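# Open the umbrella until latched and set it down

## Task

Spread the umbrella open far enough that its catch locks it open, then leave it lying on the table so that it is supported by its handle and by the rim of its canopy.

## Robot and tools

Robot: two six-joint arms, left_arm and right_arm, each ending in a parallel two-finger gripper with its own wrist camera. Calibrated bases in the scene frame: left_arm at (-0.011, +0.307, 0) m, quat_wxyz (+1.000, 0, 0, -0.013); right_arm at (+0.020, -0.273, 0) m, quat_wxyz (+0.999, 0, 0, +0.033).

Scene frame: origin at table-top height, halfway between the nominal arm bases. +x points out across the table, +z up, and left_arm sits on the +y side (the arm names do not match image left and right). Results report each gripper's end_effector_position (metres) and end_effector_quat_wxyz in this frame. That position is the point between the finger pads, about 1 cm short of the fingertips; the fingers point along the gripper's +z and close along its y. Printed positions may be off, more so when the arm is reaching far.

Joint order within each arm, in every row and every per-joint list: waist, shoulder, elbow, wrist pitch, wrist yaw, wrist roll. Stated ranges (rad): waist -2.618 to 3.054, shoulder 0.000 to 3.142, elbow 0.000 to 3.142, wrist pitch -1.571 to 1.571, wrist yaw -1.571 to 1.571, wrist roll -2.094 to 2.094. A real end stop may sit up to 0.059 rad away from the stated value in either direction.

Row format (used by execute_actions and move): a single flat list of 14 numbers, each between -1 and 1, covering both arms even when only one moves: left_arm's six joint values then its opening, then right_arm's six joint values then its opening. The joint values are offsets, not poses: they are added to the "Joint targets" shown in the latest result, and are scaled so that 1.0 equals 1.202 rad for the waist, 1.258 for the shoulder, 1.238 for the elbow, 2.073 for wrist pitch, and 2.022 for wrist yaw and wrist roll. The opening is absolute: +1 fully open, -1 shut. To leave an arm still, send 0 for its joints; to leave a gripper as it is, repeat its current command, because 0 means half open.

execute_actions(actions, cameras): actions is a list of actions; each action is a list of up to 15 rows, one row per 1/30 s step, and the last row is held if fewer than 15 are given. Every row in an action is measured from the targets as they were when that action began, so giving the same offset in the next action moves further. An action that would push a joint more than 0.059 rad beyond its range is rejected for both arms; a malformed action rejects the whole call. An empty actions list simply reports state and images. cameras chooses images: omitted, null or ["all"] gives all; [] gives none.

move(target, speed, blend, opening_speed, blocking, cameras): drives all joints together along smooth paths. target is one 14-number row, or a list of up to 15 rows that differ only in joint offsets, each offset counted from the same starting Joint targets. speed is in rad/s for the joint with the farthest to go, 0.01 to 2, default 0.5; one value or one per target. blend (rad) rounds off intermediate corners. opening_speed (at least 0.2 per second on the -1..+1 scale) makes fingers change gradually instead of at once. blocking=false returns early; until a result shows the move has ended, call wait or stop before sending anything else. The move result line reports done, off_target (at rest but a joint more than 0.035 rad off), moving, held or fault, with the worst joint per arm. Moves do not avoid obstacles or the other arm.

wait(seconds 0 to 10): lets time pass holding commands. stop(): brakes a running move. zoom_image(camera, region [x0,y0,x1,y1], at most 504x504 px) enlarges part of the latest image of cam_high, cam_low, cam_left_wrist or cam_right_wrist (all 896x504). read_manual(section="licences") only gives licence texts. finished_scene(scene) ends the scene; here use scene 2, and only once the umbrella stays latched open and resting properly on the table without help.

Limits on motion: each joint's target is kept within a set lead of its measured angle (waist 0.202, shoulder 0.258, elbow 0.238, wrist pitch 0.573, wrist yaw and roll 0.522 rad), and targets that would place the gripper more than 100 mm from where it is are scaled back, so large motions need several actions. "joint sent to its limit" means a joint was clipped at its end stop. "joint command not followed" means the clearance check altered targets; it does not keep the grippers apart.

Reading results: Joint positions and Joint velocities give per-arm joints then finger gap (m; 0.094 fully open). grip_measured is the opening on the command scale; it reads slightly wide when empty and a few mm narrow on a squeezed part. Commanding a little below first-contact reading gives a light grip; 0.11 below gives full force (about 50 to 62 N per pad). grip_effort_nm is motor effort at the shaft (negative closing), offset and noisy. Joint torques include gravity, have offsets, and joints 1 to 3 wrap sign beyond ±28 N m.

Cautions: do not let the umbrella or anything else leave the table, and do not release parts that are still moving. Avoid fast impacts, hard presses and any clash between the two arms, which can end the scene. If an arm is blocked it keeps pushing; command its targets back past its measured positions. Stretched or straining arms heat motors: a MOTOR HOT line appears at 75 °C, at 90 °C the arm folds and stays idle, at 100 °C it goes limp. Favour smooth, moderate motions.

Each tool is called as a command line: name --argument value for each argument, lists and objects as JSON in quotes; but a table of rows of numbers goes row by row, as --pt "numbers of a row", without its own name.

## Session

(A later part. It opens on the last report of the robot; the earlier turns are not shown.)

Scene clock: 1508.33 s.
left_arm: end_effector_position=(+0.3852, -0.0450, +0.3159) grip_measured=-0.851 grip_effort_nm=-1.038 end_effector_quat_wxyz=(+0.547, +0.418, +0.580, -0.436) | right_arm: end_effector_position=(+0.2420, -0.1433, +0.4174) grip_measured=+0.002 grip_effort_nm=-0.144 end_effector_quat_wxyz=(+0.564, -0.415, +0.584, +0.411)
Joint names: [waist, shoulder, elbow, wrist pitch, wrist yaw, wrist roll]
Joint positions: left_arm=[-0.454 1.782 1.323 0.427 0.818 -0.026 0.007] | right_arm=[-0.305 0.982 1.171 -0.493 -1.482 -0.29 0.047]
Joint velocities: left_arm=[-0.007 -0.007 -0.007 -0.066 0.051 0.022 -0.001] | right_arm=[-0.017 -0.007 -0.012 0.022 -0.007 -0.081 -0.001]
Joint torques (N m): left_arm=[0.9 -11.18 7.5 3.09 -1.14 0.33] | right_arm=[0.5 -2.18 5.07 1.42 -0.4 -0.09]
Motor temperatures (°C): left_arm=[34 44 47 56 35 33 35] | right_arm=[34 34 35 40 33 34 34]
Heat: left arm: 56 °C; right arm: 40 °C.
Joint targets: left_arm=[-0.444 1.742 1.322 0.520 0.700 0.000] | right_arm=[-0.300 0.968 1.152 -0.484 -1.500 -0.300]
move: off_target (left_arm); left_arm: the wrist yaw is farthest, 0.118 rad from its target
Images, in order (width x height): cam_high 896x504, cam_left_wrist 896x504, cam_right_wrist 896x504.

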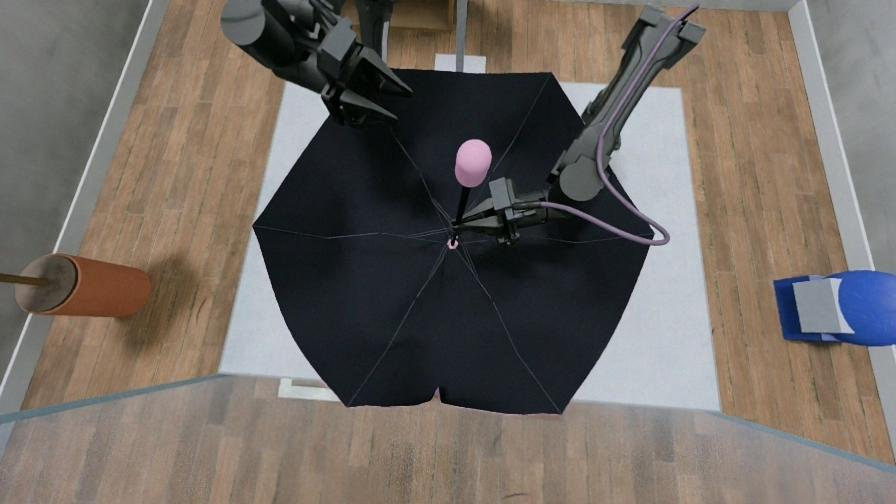

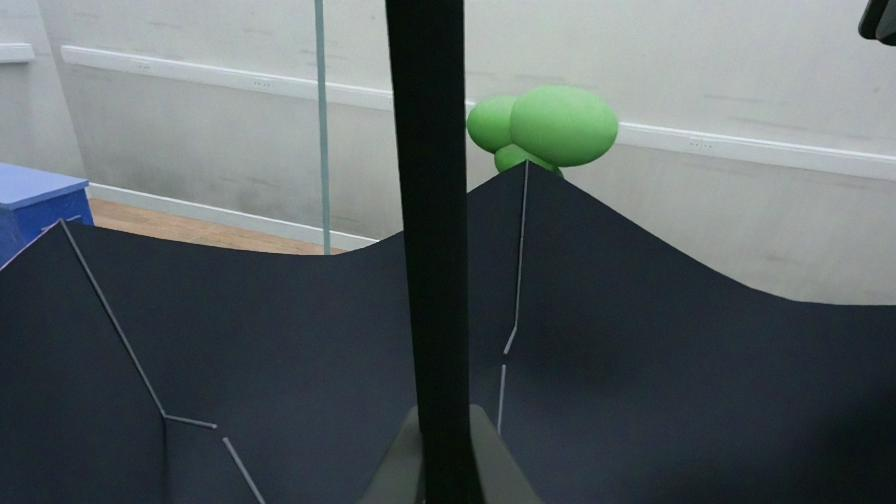

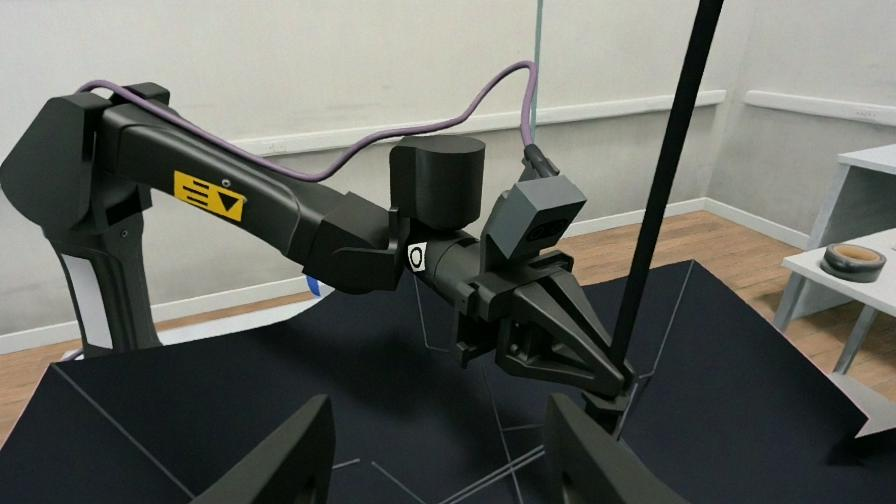

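execute_actions --actions '[]' --cameras '["cam_low", "cam_right_wrist", "cam_high"]'

zoom_image --camera "cam_low" --region '[280, 0, 780, 360]'

zoom_image --camera "cam_right_wrist" --region '[0, 200, 360, 504]'

zoom_image --camera "cam_right_wrist" --region '[520, 280, 720, 480]'

Scene clock: 1539.27 s.
left_arm: end_effector_position=(+0.3852, -0.0450, +0.3159) grip_measured=-0.851 grip_effort_nm=-1.038 end_effector_quat_wxyz=(+0.547, +0.418, +0.580, -0.436) | right_arm: end_effector_position=(+0.2420, -0.1433, +0.4174) grip_measured=+0.002 grip_effort_nm=-0.134 end_effector_quat_wxyz=(+0.564, -0.415, +0.584, +0.411)
Joint names: [waist, shoulder, elbow, wrist pitch, wrist yaw, wrist roll]
Joint positions: left_arm=[-0.454 1.782 1.323 0.427 0.818 -0.026 0.007] | right_arm=[-0.305 0.982 1.171 -0.493 -1.482 -0.29 0.047]
Joint velocities: left_arm=[-0.012 0.002 -0.007 -0.037 -0.022 -0.037 0.001] | right_arm=[-0.002 0.007 -0.022 0.066 -0.007 -0.037 0]
Joint torques (N m): left_arm=[0.9 -11.21 7.53 3.09 -1.14 0.34] | right_arm=[0.5 -2.19 5.04 1.42 -0.39 -0.09]
Motor temperatures (°C): left_arm=[34 43 44 57 35 32 35] | right_arm=[34 34 34 41 33 34 34]
Heat: left arm: 57 °C; right arm: 41 °C.
Joint targets: left_arm=[-0.444 1.742 1.322 0.520 0.700 0.000] | right_arm=[-0.300 0.968 1.152 -0.484 -1.500 -0.300]
Tool commands: left_gripper/opening=-0.95 right_gripper/opening=+0.0
Images, in order (width x height): cam_high 896x504, cam_low 896x504, cam_right_wrist 896x504.

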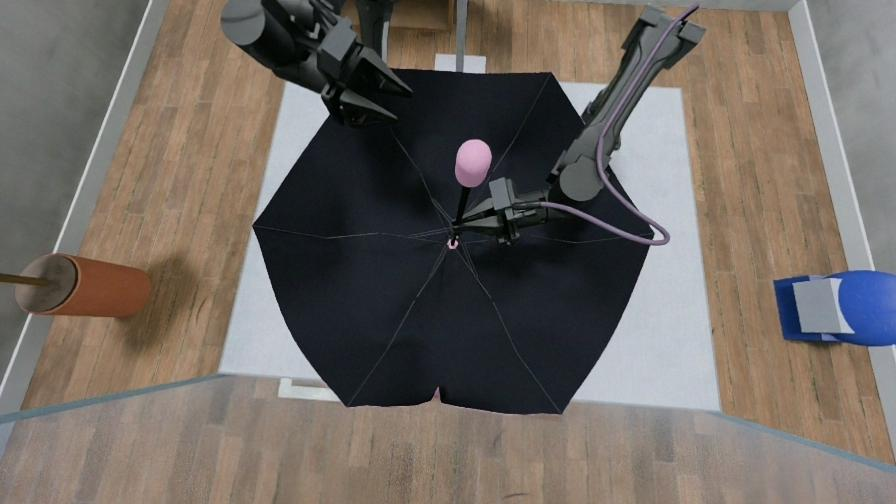

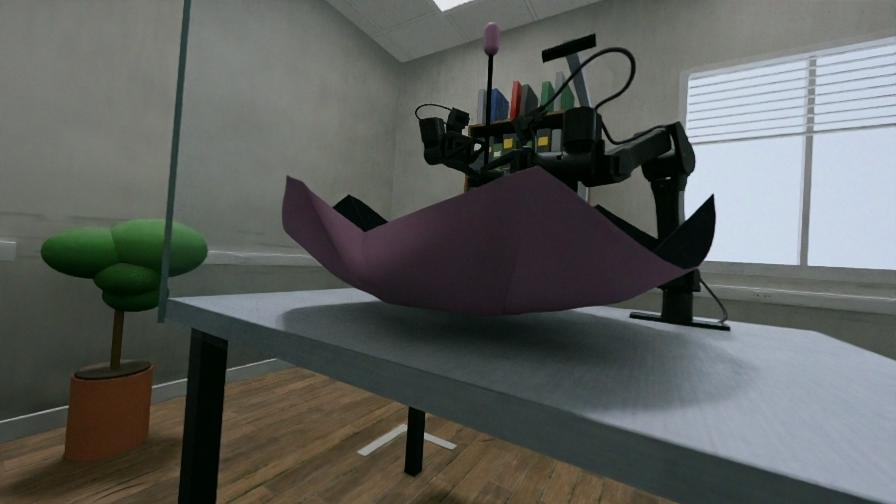

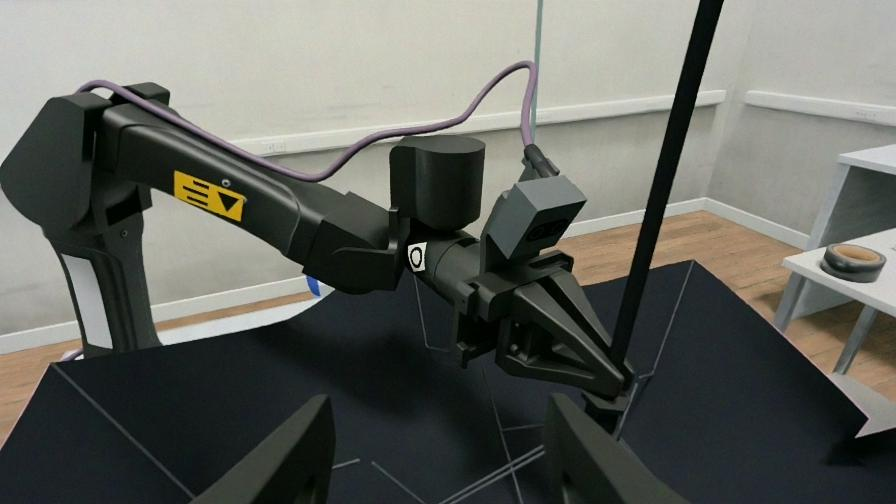

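Scaled by 1.008 from the camera's 896x504 image, which has a finer 1280x720 frame.

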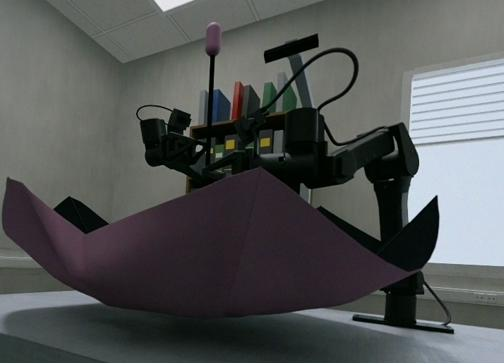

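Scaled by 1.400 from the camera's 896x504 image, which has a finer 1280x720 frame.

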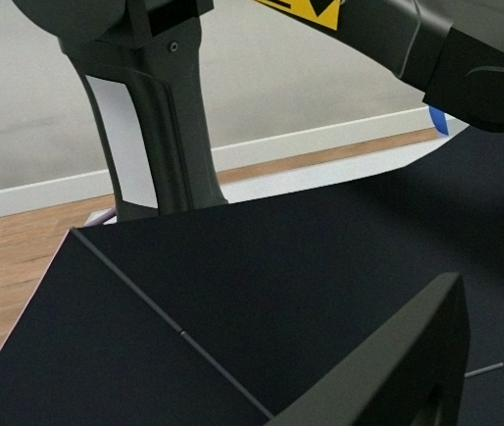

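Scaled by 2.520 from the camera's 896x504 image, which has a finer 1280x720 frame.

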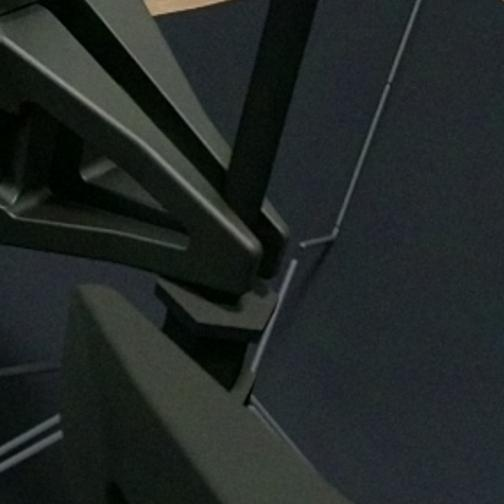

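move --target '[0.0649, 0.0954, 0.172, -0.027, 0.1409, 0.1583, -0.95, 0, 0, 0, 0, 0, 0, 0]' --speed 0.25

Scene clock: 1548.17 s.
left_arm: end_effector_position=(+0.3820, -0.0401, +0.3159) grip_measured=-0.849 grip_effort_nm=-1.033 end_effector_quat_wxyz=(+0.542, +0.530, +0.493, -0.427) | right_arm: end_effector_position=(+0.2420, -0.1433, +0.4175) grip_measured=+0.002 grip_effort_nm=-0.149 end_effector_quat_wxyz=(+0.564, -0.415, +0.584, +0.411)
Joint names: [waist, shoulder, elbow, wrist pitch, wrist yaw, wrist roll]
Joint positions: left_arm=[-0.397 1.861 1.46 0.305 1.064 0.238 0.007] | right_arm=[-0.305 0.982 1.171 -0.493 -1.482 -0.29 0.047]
Joint velocities: left_arm=[0.017 0.012 -0.007 -0.051 -0.007 -0.007 0] | right_arm=[-0.002 -0.002 0.002 -0.022 -0.007 0.022 -0.001]
Joint torques (N m): left_arm=[2.76 -8.62 13.83 3.64 -0.72 0.96] | right_arm=[0.49 -2.21 5.07 1.43 -0.4 -0.1]
Motor temperatures (°C): left_arm=[34 43 44 58 35 32 35] | right_arm=[34 34 34 41 33 34 34]
Heat: left arm: 58 °C; right arm: 41 °C.
Joint targets: left_arm=[-0.366 1.862 1.535 0.464 0.985 0.320] | right_arm=[-0.300 0.968 1.152 -0.484 -1.500 -0.300]
move: off_target (left_arm); left_arm: the wrist pitch is farthest, 0.159 rad from its target

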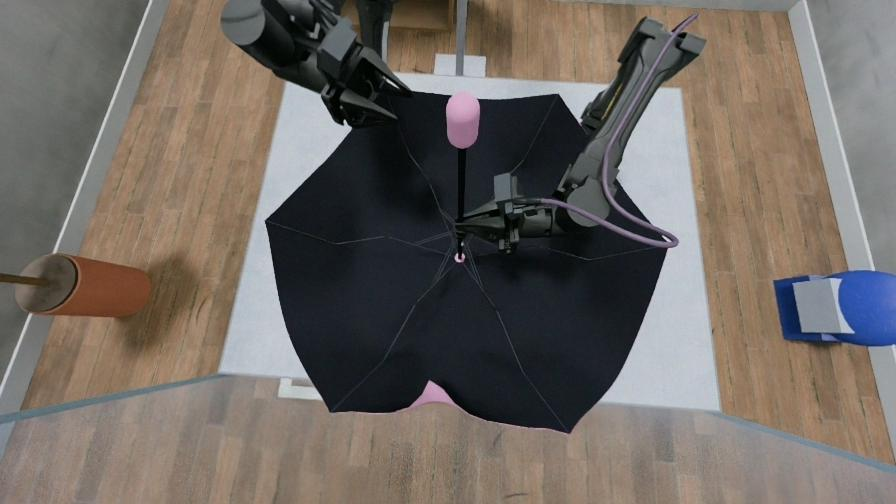

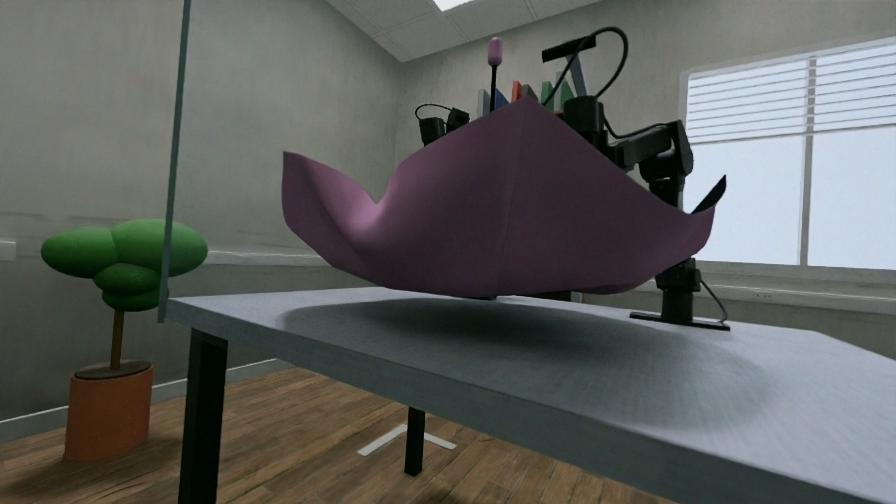

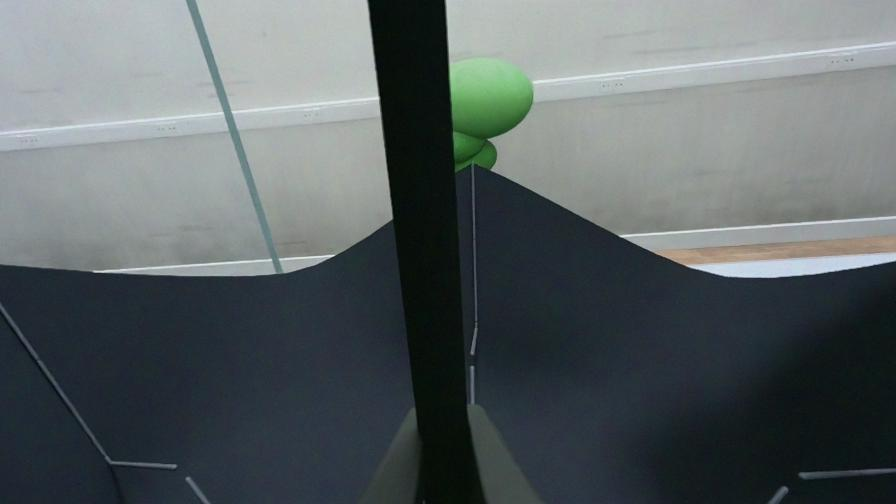

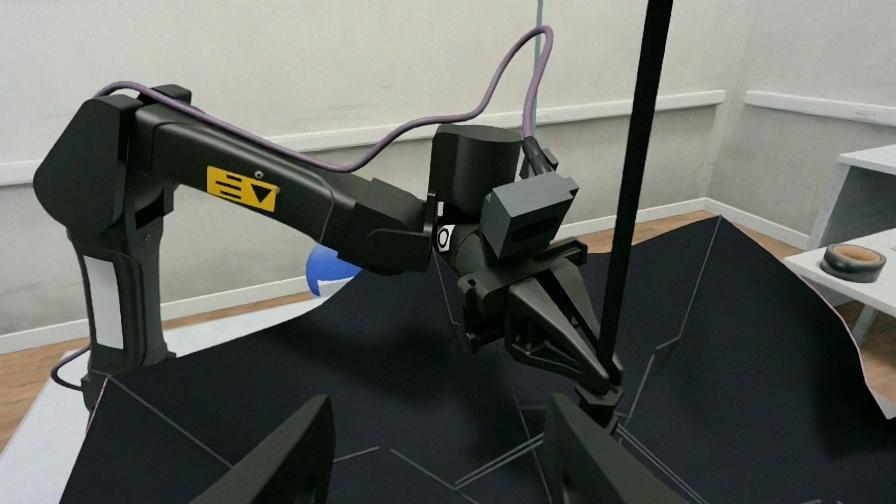

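move --target '[0.0607, 0.0874, 0.2464, -0.0511, 0.0351, 0.178, -0.95, 0, 0, 0, 0, 0, 0, 0]' --speed 0.3

Scene clock: 1601.80 s.
left_arm: end_effector_position=(+0.3898, -0.0372, +0.3318) grip_measured=-0.782 grip_effort_nm=-1.043 end_effector_quat_wxyz=(+0.533, +0.598, +0.420, -0.427) | right_arm: end_effector_position=(+0.2420, -0.1433, +0.4175) grip_measured=+0.002 grip_effort_nm=-0.149 end_effector_quat_wxyz=(+0.564, -0.415, +0.584, +0.411)
Joint names: [waist, shoulder, elbow, wrist pitch, wrist yaw, wrist roll]
Joint positions: left_arm=[-0.36 1.973 1.723 0.036 1.241 0.486 0.01] | right_arm=[-0.305 0.982 1.171 -0.493 -1.482 -0.29 0.047]
Joint velocities: left_arm=[-0.007 0.002 -0.012 -0.095 -0.051 0.051 0.001] | right_arm=[-0.002 -0.002 -0.007 0.022 0.022 -0.007 0]
Joint torques (N m): left_arm=[5.31 -9.62 16.34 4.95 -1.51 2.02] | right_arm=[0.51 -2.21 5.07 1.41 -0.39 -0.09]
Motor temperatures (°C): left_arm=[34 43 47 75 35 34 35] | right_arm=[34 34 34 41 33 34 34]
Heat: left arm: 75 °C; right arm: 41 °C. Fold the left arm in close to its base, or ease its load, before you think long.
Joint targets: left_arm=[-0.299 1.972 1.829 0.327 1.073 0.661] | right_arm=[-0.300 0.968 1.152 -0.484 -1.500 -0.300]
MOTOR HOT: the wrist pitch of the left arm reports 75 °C; the controller's stop level is 90 °C. To cool a motor, set the load down, stop pushing, or move to a pose that needs little force.
move: off_target (left_arm); left_arm: the wrist pitch is farthest, 0.322 rad from its target

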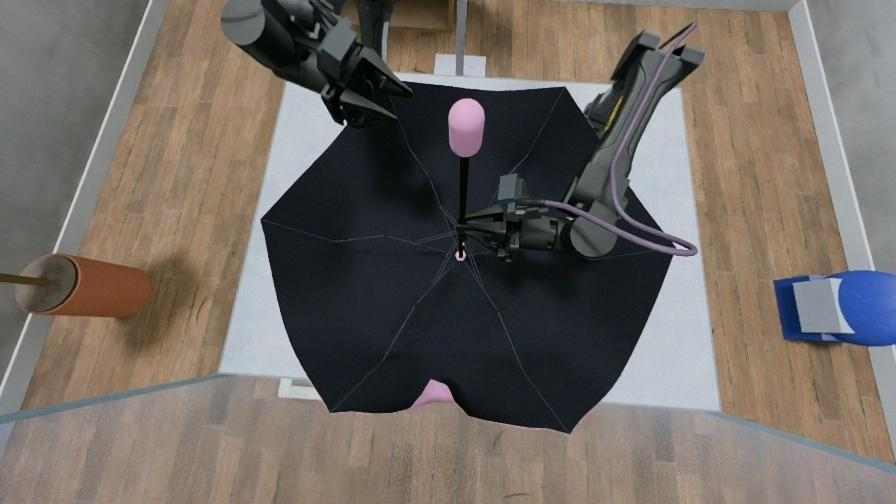

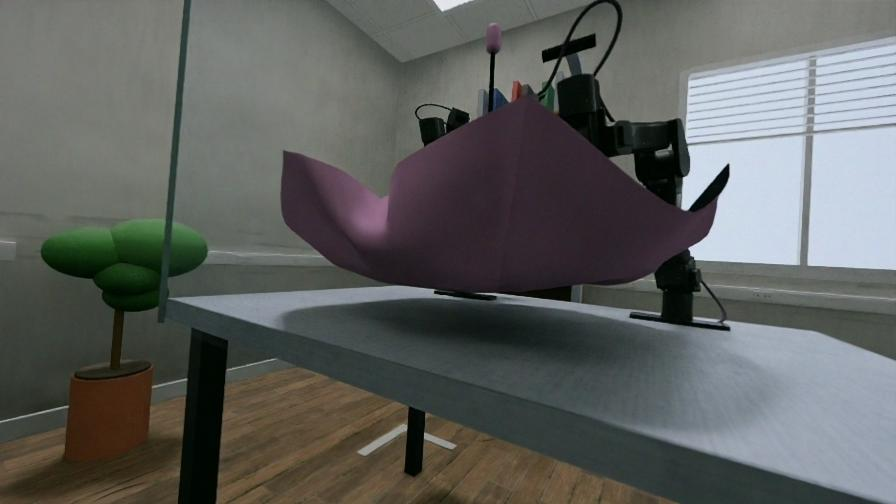

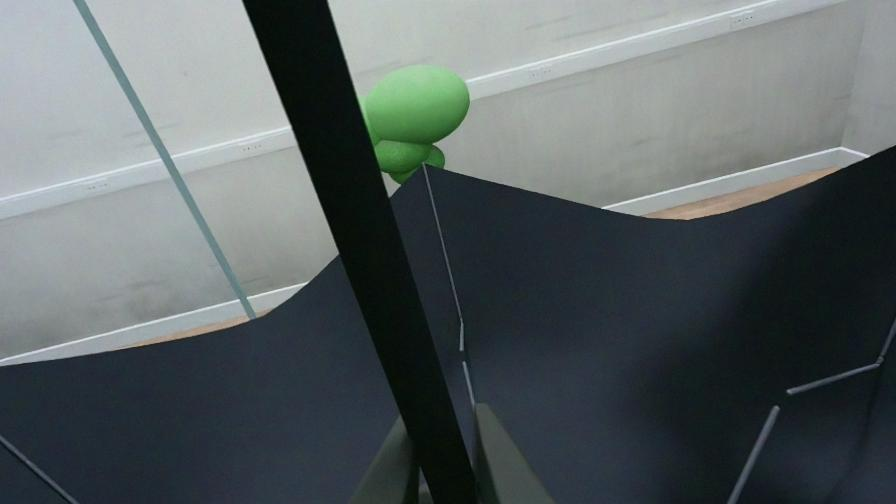

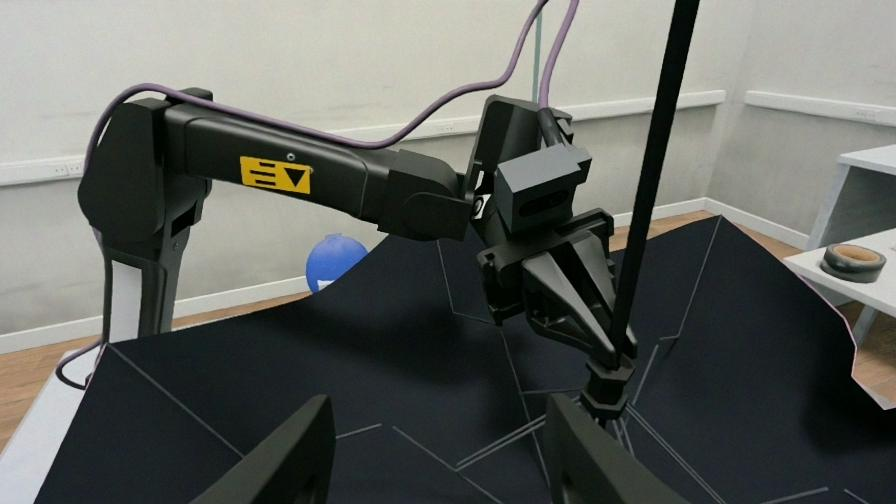

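move --target '[-0.033, 0, -0.024, -0.0965, 0.05, -0.064, -0.95, 0, 0, 0, 0, 0, 0, 0.0]' --speed 0.4

Scene clock: 1621.47 s.
left_arm: end_effector_position=(+0.3842, -0.0362, +0.3252) grip_measured=-0.820 grip_effort_nm=-1.013 end_effector_quat_wxyz=(+0.502, +0.587, +0.443, -0.455) | right_arm: end_effector_position=(+0.2420, -0.1433, +0.4175) grip_measured=+0.002 grip_effort_nm=-0.149 end_effector_quat_wxyz=(+0.564, -0.415, +0.584, +0.411)
Joint names: [waist, shoulder, elbow, wrist pitch, wrist yaw, wrist roll]
Joint positions: left_arm=[-0.36 1.973 1.723 -0.025 1.264 0.451 0.008] | right_arm=[-0.305 0.982 1.171 -0.493 -1.482 -0.29 0.047]
Joint velocities: left_arm=[-0.022 -0.012 0.022 -0.022 -0.007 -0.022 -0.001] | right_arm=[-0.022 0.007 0.002 -0.051 0.037 -0.037 0]
Joint torques (N m): left_arm=[1.87 -9.61 13.81 3.46 -0.71 0.94] | right_arm=[0.51 -2.21 5.05 1.42 -0.4 -0.08]
Motor temperatures (°C): left_arm=[35 44 48 87 36 36 35] | right_arm=[34 34 34 41 33 34 34]
Heat: left arm: 87 °C; right arm: 41 °C. Fold the left arm in close to its base, or ease its load, before you think long.
Joint targets: left_arm=[-0.339 1.972 1.799 0.127 1.175 0.532] | right_arm=[-0.300 0.968 1.152 -0.484 -1.500 -0.300]
MOTOR HOT: still on. The wrist pitch of the left arm reports 87 °C.
move: off_target (left_arm); left_arm: the wrist pitch is farthest, 0.152 rad from its target

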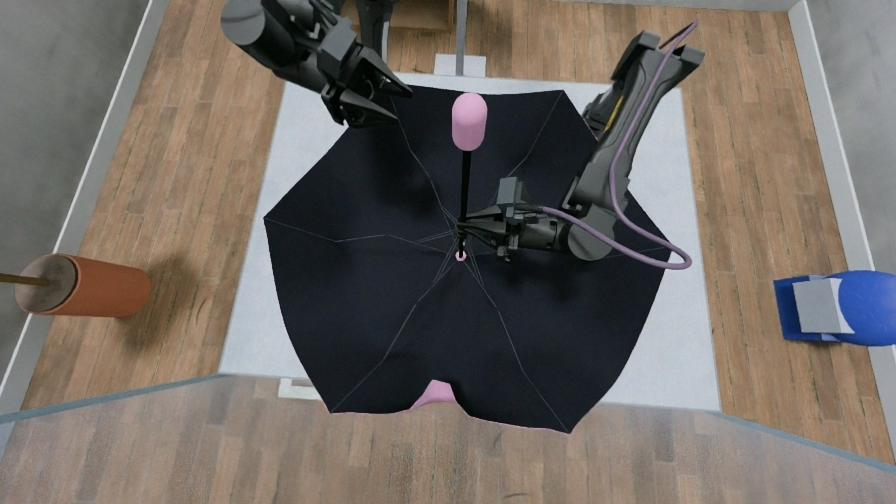

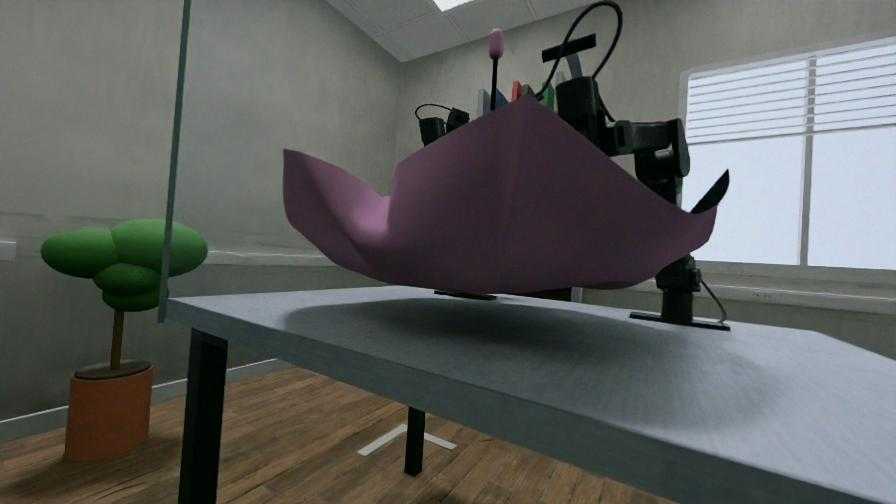

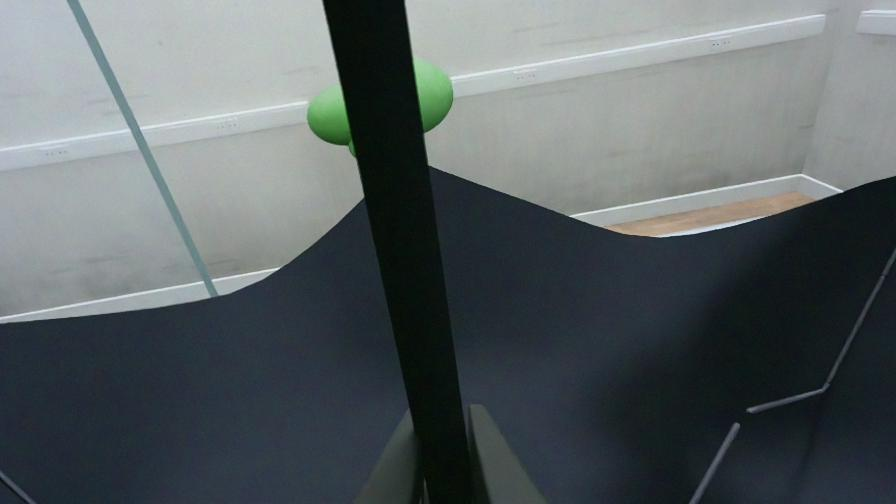

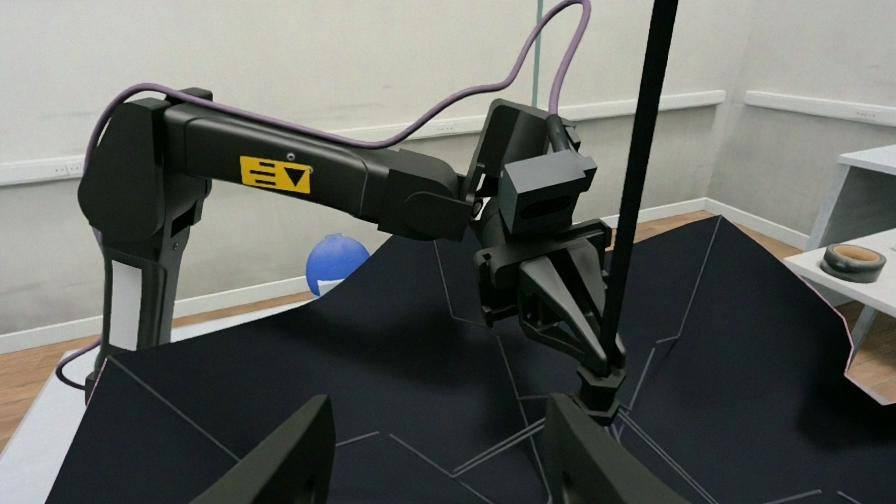

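move --target '[0, 0, -0.19, -0.03, 0.0, 0.0, -0.95, 0, 0, 0, 0, 0, 0, 0.0]' --speed 0.5 --cameras '["cam_low"]'

Scene clock: 1627.07 s.
left_arm: end_effector_position=(+0.3841, -0.0339, +0.2739) grip_measured=-0.851 grip_effort_nm=-1.028 end_effector_quat_wxyz=(+0.497, +0.591, +0.460, -0.439) | right_arm: end_effector_position=(+0.2420, -0.1433, +0.4175) grip_measured=+0.002 grip_effort_nm=-0.144 end_effector_quat_wxyz=(+0.564, -0.415, +0.584, +0.411)
Joint names: [waist, shoulder, elbow, wrist pitch, wrist yaw, wrist roll]
Joint positions: left_arm=[-0.36 1.973 1.571 0.033 1.226 0.534 0.007] | right_arm=[-0.305 0.982 1.171 -0.493 -1.482 -0.29 0.047]
Joint velocities: left_arm=[-0.002 -0.012 0.002 0.037 -0.007 -0.051 0] | right_arm=[0.017 0.002 0.007 0.022 -0.037 -0.037 -0.001]
Joint torques (N m): left_arm=[1.88 -9.57 6.87 2.18 -0.28 0.01] | right_arm=[0.46 -2.19 5.11 1.42 -0.41 -0.08]
Motor temperatures (°C): left_arm=[34 45 47 84 36 35 35] | right_arm=[34 34 34 41 33 34 34]
Heat: left arm: 84 °C; right arm: 41 °C. Fold the left arm in close to its base, or ease its load, before you think long.
Joint targets: left_arm=[-0.339 1.972 1.564 0.065 1.175 0.532] | right_arm=[-0.300 0.968 1.152 -0.484 -1.500 -0.300]
MOTOR HOT: still on. The wrist pitch of the left arm reports 84 °C.
move: off_target (left_arm); left_arm: the wrist yaw is farthest, 0.051 rad from its target
Images, in order (width x height): cam_low 896x504.

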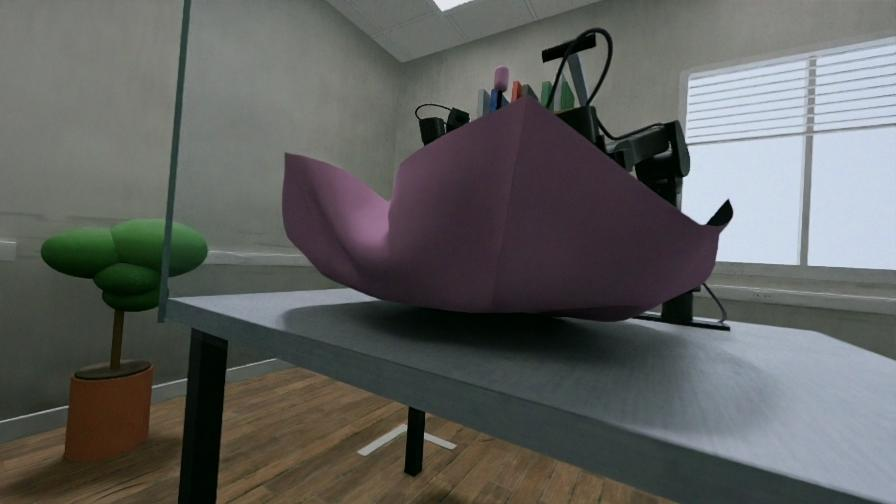

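move --target '[-0.01, 0, -0.09, 0.0, 0.02, 0.0, -0.95, 0, 0, 0, 0, 0, 0, 0.0]' --speed 0.3 --cameras '["cam_low", "cam_right_wrist"]'

Scene clock: 1629.77 s.
left_arm: end_effector_position=(+0.3790, -0.0319, +0.2505) grip_measured=-0.851 grip_effort_nm=-1.038 end_effector_quat_wxyz=(+0.495, +0.593, +0.460, -0.439) | right_arm: end_effector_position=(+0.2420, -0.1433, +0.4175) grip_measured=+0.002 grip_effort_nm=-0.154 end_effector_quat_wxyz=(+0.564, -0.415, +0.584, +0.411)
Joint names: [waist, shoulder, elbow, wrist pitch, wrist yaw, wrist roll]
Joint positions: left_arm=[-0.36 1.973 1.483 0.107 1.228 0.548 0.007] | right_arm=[-0.305 0.982 1.171 -0.493 -1.482 -0.29 0.047]
Joint velocities: left_arm=[0.002 -0.012 -0.007 -0.066 0.007 0.022 0] | right_arm=[-0.002 -0.002 -0.017 0.007 -0.037 0.022 0]
Joint torques (N m): left_arm=[0.8 -9.44 5 1.4 0.1 -0.13] | right_arm=[0.46 -2.14 5.07 1.4 -0.39 -0.09]
Motor temperatures (°C): left_arm=[34 44 47 81 35 35 35] | right_arm=[34 34 34 41 33 34 34]
Heat: left arm: 81 °C; right arm: 41 °C. Fold the left arm in close to its base, or ease its load, before you think long.
Joint targets: left_arm=[-0.351 1.972 1.452 0.065 1.215 0.532] | right_arm=[-0.300 0.968 1.152 -0.484 -1.500 -0.300]
MOTOR HOT: still on. The wrist pitch of the left arm reports 81 °C.
move: off_target (left_arm); left_arm: the wrist pitch is farthest, 0.042 rad from its target
Images, in order (width x height): cam_low 896x504, cam_right_wrist 896x504.

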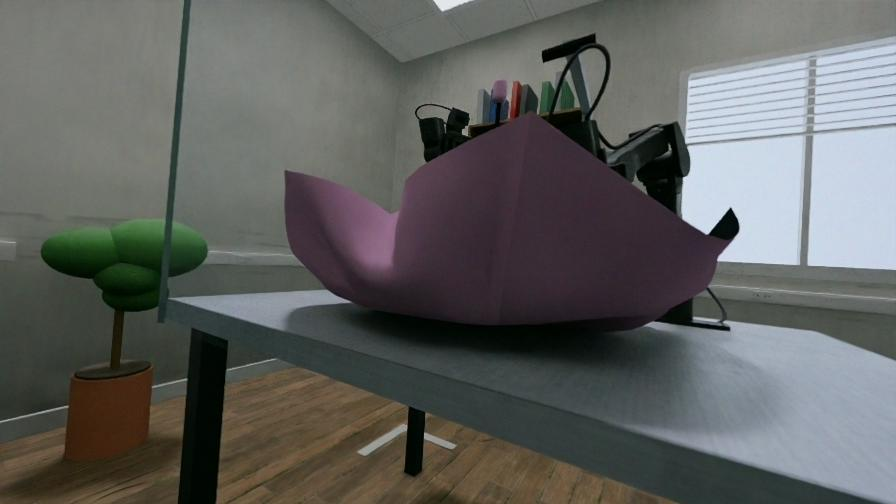

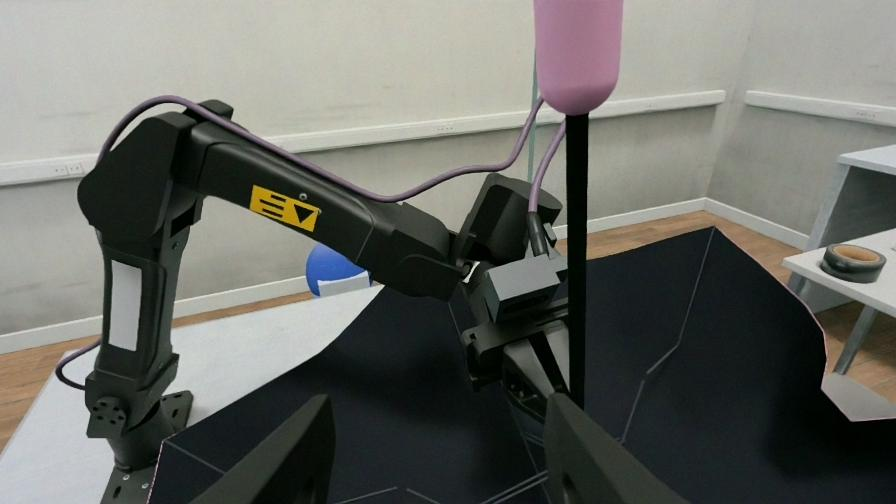

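zoom_image --camera "cam_right_wrist" --region '[0, 80, 448, 504]'

wait --seconds 0.1 --cameras '["cam_high", "cam_left_wrist"]'

Scaled by 1.125 from the camera's 896x504 image, which has a finer 1280x720 frame.

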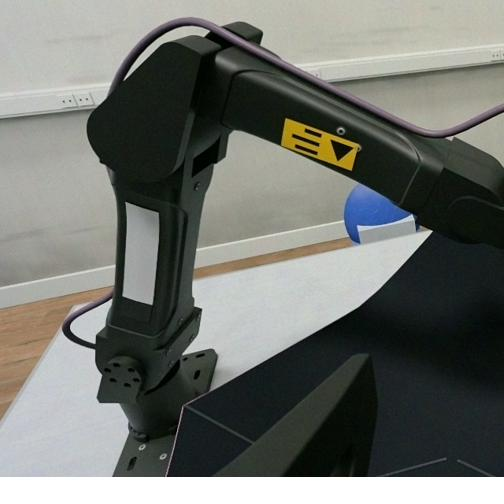

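Scene clock: 1689.13 s.
left_arm: end_effector_position=(+0.3790, -0.0319, +0.2505) grip_measured=-0.851 grip_effort_nm=-1.038 end_effector_quat_wxyz=(+0.495, +0.593, +0.460, -0.439) | right_arm: end_effector_position=(+0.2420, -0.1433, +0.4175) grip_measured=+0.002 grip_effort_nm=-0.144 end_effector_quat_wxyz=(+0.564, -0.415, +0.584, +0.411)
Joint names: [waist, shoulder, elbow, wrist pitch, wrist yaw, wrist roll]
Joint positions: left_arm=[-0.36 1.973 1.483 0.108 1.228 0.547 0.007] | right_arm=[-0.305 0.982 1.171 -0.493 -1.482 -0.29 0.047]
Joint velocities: left_arm=[0.002 0.007 -0.007 -0.051 -0.037 0.007 0.001] | right_arm=[-0.012 -0.007 -0.007 0.007 -0.022 0.037 -0.001]
Joint torques (N m): left_arm=[0.81 -9.46 4.98 1.4 0.1 -0.13] | right_arm=[0.49 -2.15 5.12 1.42 -0.39 -0.1]
Motor temperatures (°C): left_arm=[34 42 45 59 34 33 35] | right_arm=[34 34 34 41 33 34 34]
Heat: left arm: 59 °C; right arm: 41 °C.
Joint targets: left_arm=[-0.351 1.972 1.453 0.065 1.215 0.532] | right_arm=[-0.300 0.968 1.152 -0.484 -1.500 -0.300]
Tool commands: left_gripper/opening=-0.95 right_gripper/opening=+0.0
MOTOR HOT: cleared for the motors of the left arm.
wait: 0.10 s; at rest from the start
Images, in order (width x height): cam_high 896x504, cam_left_wrist 896x504.

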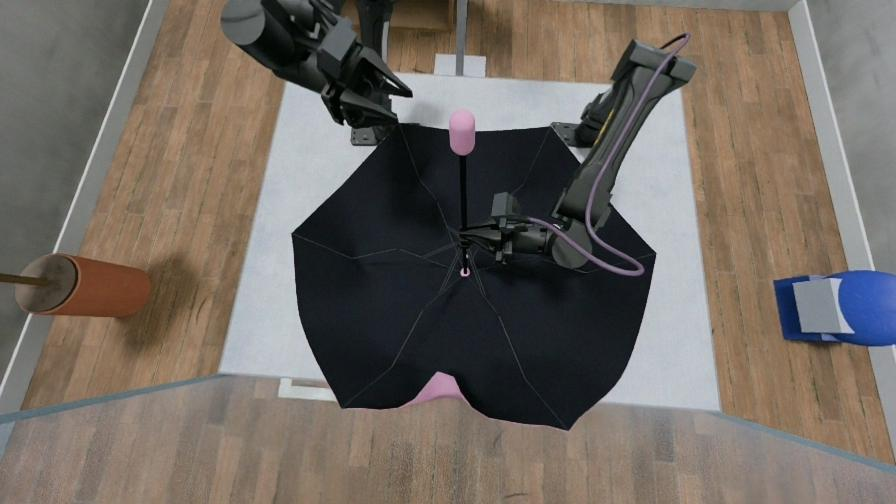

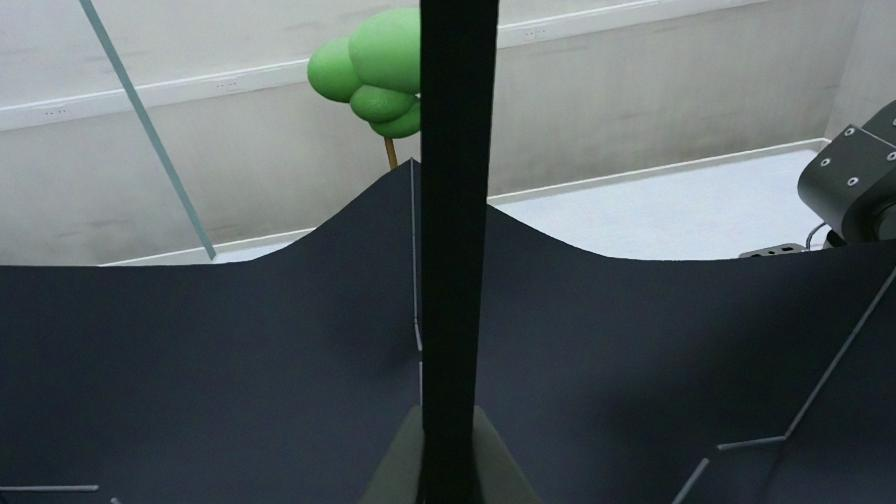

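move --target '[0.015, 0.03, 0.145, 0.07, 0.01, -0.04, -0.95, 0, 0, 0, 0, 0, 0, 0.0]' --speed 0.4 --cameras '["cam_high", "cam_left_wrist", "cam_right_wrist"]'

Scene clock: 1723.33 s.
left_arm: end_effector_position=(+0.3826, -0.0355, +0.2806) grip_measured=-0.851 grip_effort_nm=-1.033 end_effector_quat_wxyz=(+0.491, +0.582, +0.450, -0.466) | right_arm: end_effector_position=(+0.2420, -0.1433, +0.4175) grip_measured=+0.002 grip_effort_nm=-0.149 end_effector_quat_wxyz=(+0.564, -0.415, +0.584, +0.411)
Joint names: [waist, shoulder, elbow, wrist pitch, wrist yaw, wrist roll]
Joint positions: left_arm=[-0.358 1.992 1.576 0.126 1.276 0.433 0.007] | right_arm=[-0.305 0.982 1.171 -0.493 -1.482 -0.29 0.047]
Joint velocities: left_arm=[-0.007 -0.002 -0.012 0.007 -0.081 -0.066 0] | right_arm=[0.007 -0.012 -0.017 -0.051 -0.051 0.066 -0.001]
Joint torques (N m): left_arm=[2.28 -8.29 12.11 2.73 -0.22 0.28] | right_arm=[0.51 -2.14 5.05 1.41 -0.4 -0.1]
Motor temperatures (°C): left_arm=[34 42 45 56 33 33 35] | right_arm=[34 34 34 41 33 34 34]
Heat: left arm: 56 °C; right arm: 41 °C.
Joint targets: left_arm=[-0.333 2.010 1.632 0.210 1.235 0.451] | right_arm=[-0.300 0.968 1.152 -0.484 -1.500 -0.300]
move: off_target (left_arm); left_arm: the wrist pitch is farthest, 0.084 rad from its target
Images, in order (width x height): cam_high 896x504, cam_left_wrist 896x504, cam_right_wrist 896x504.

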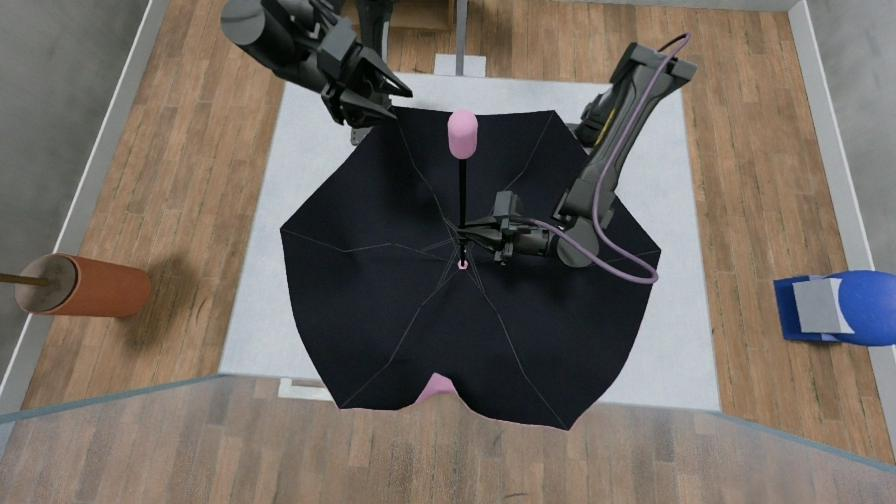

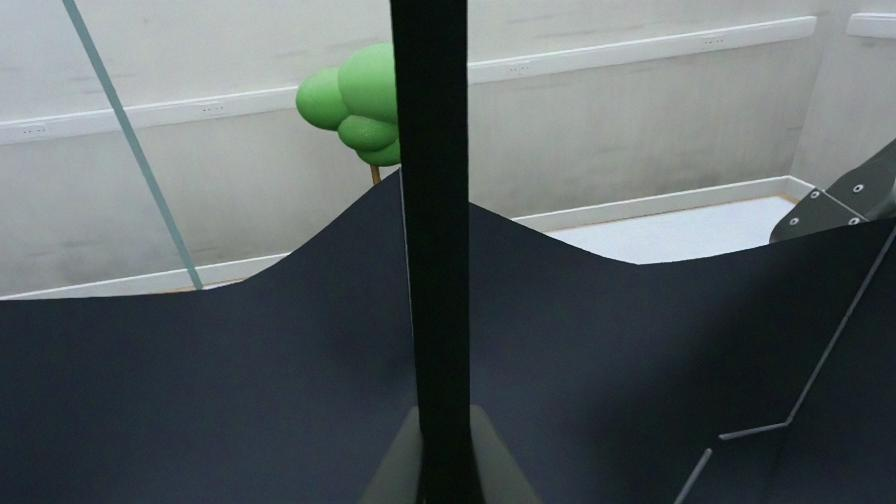

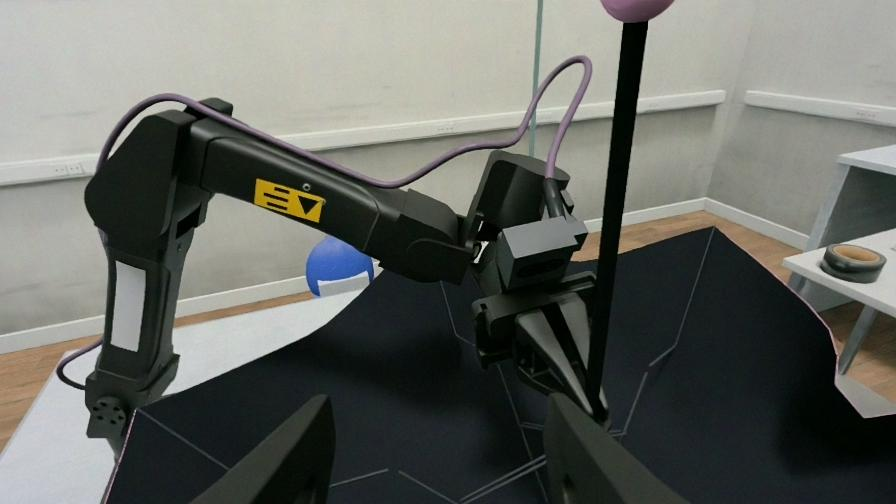

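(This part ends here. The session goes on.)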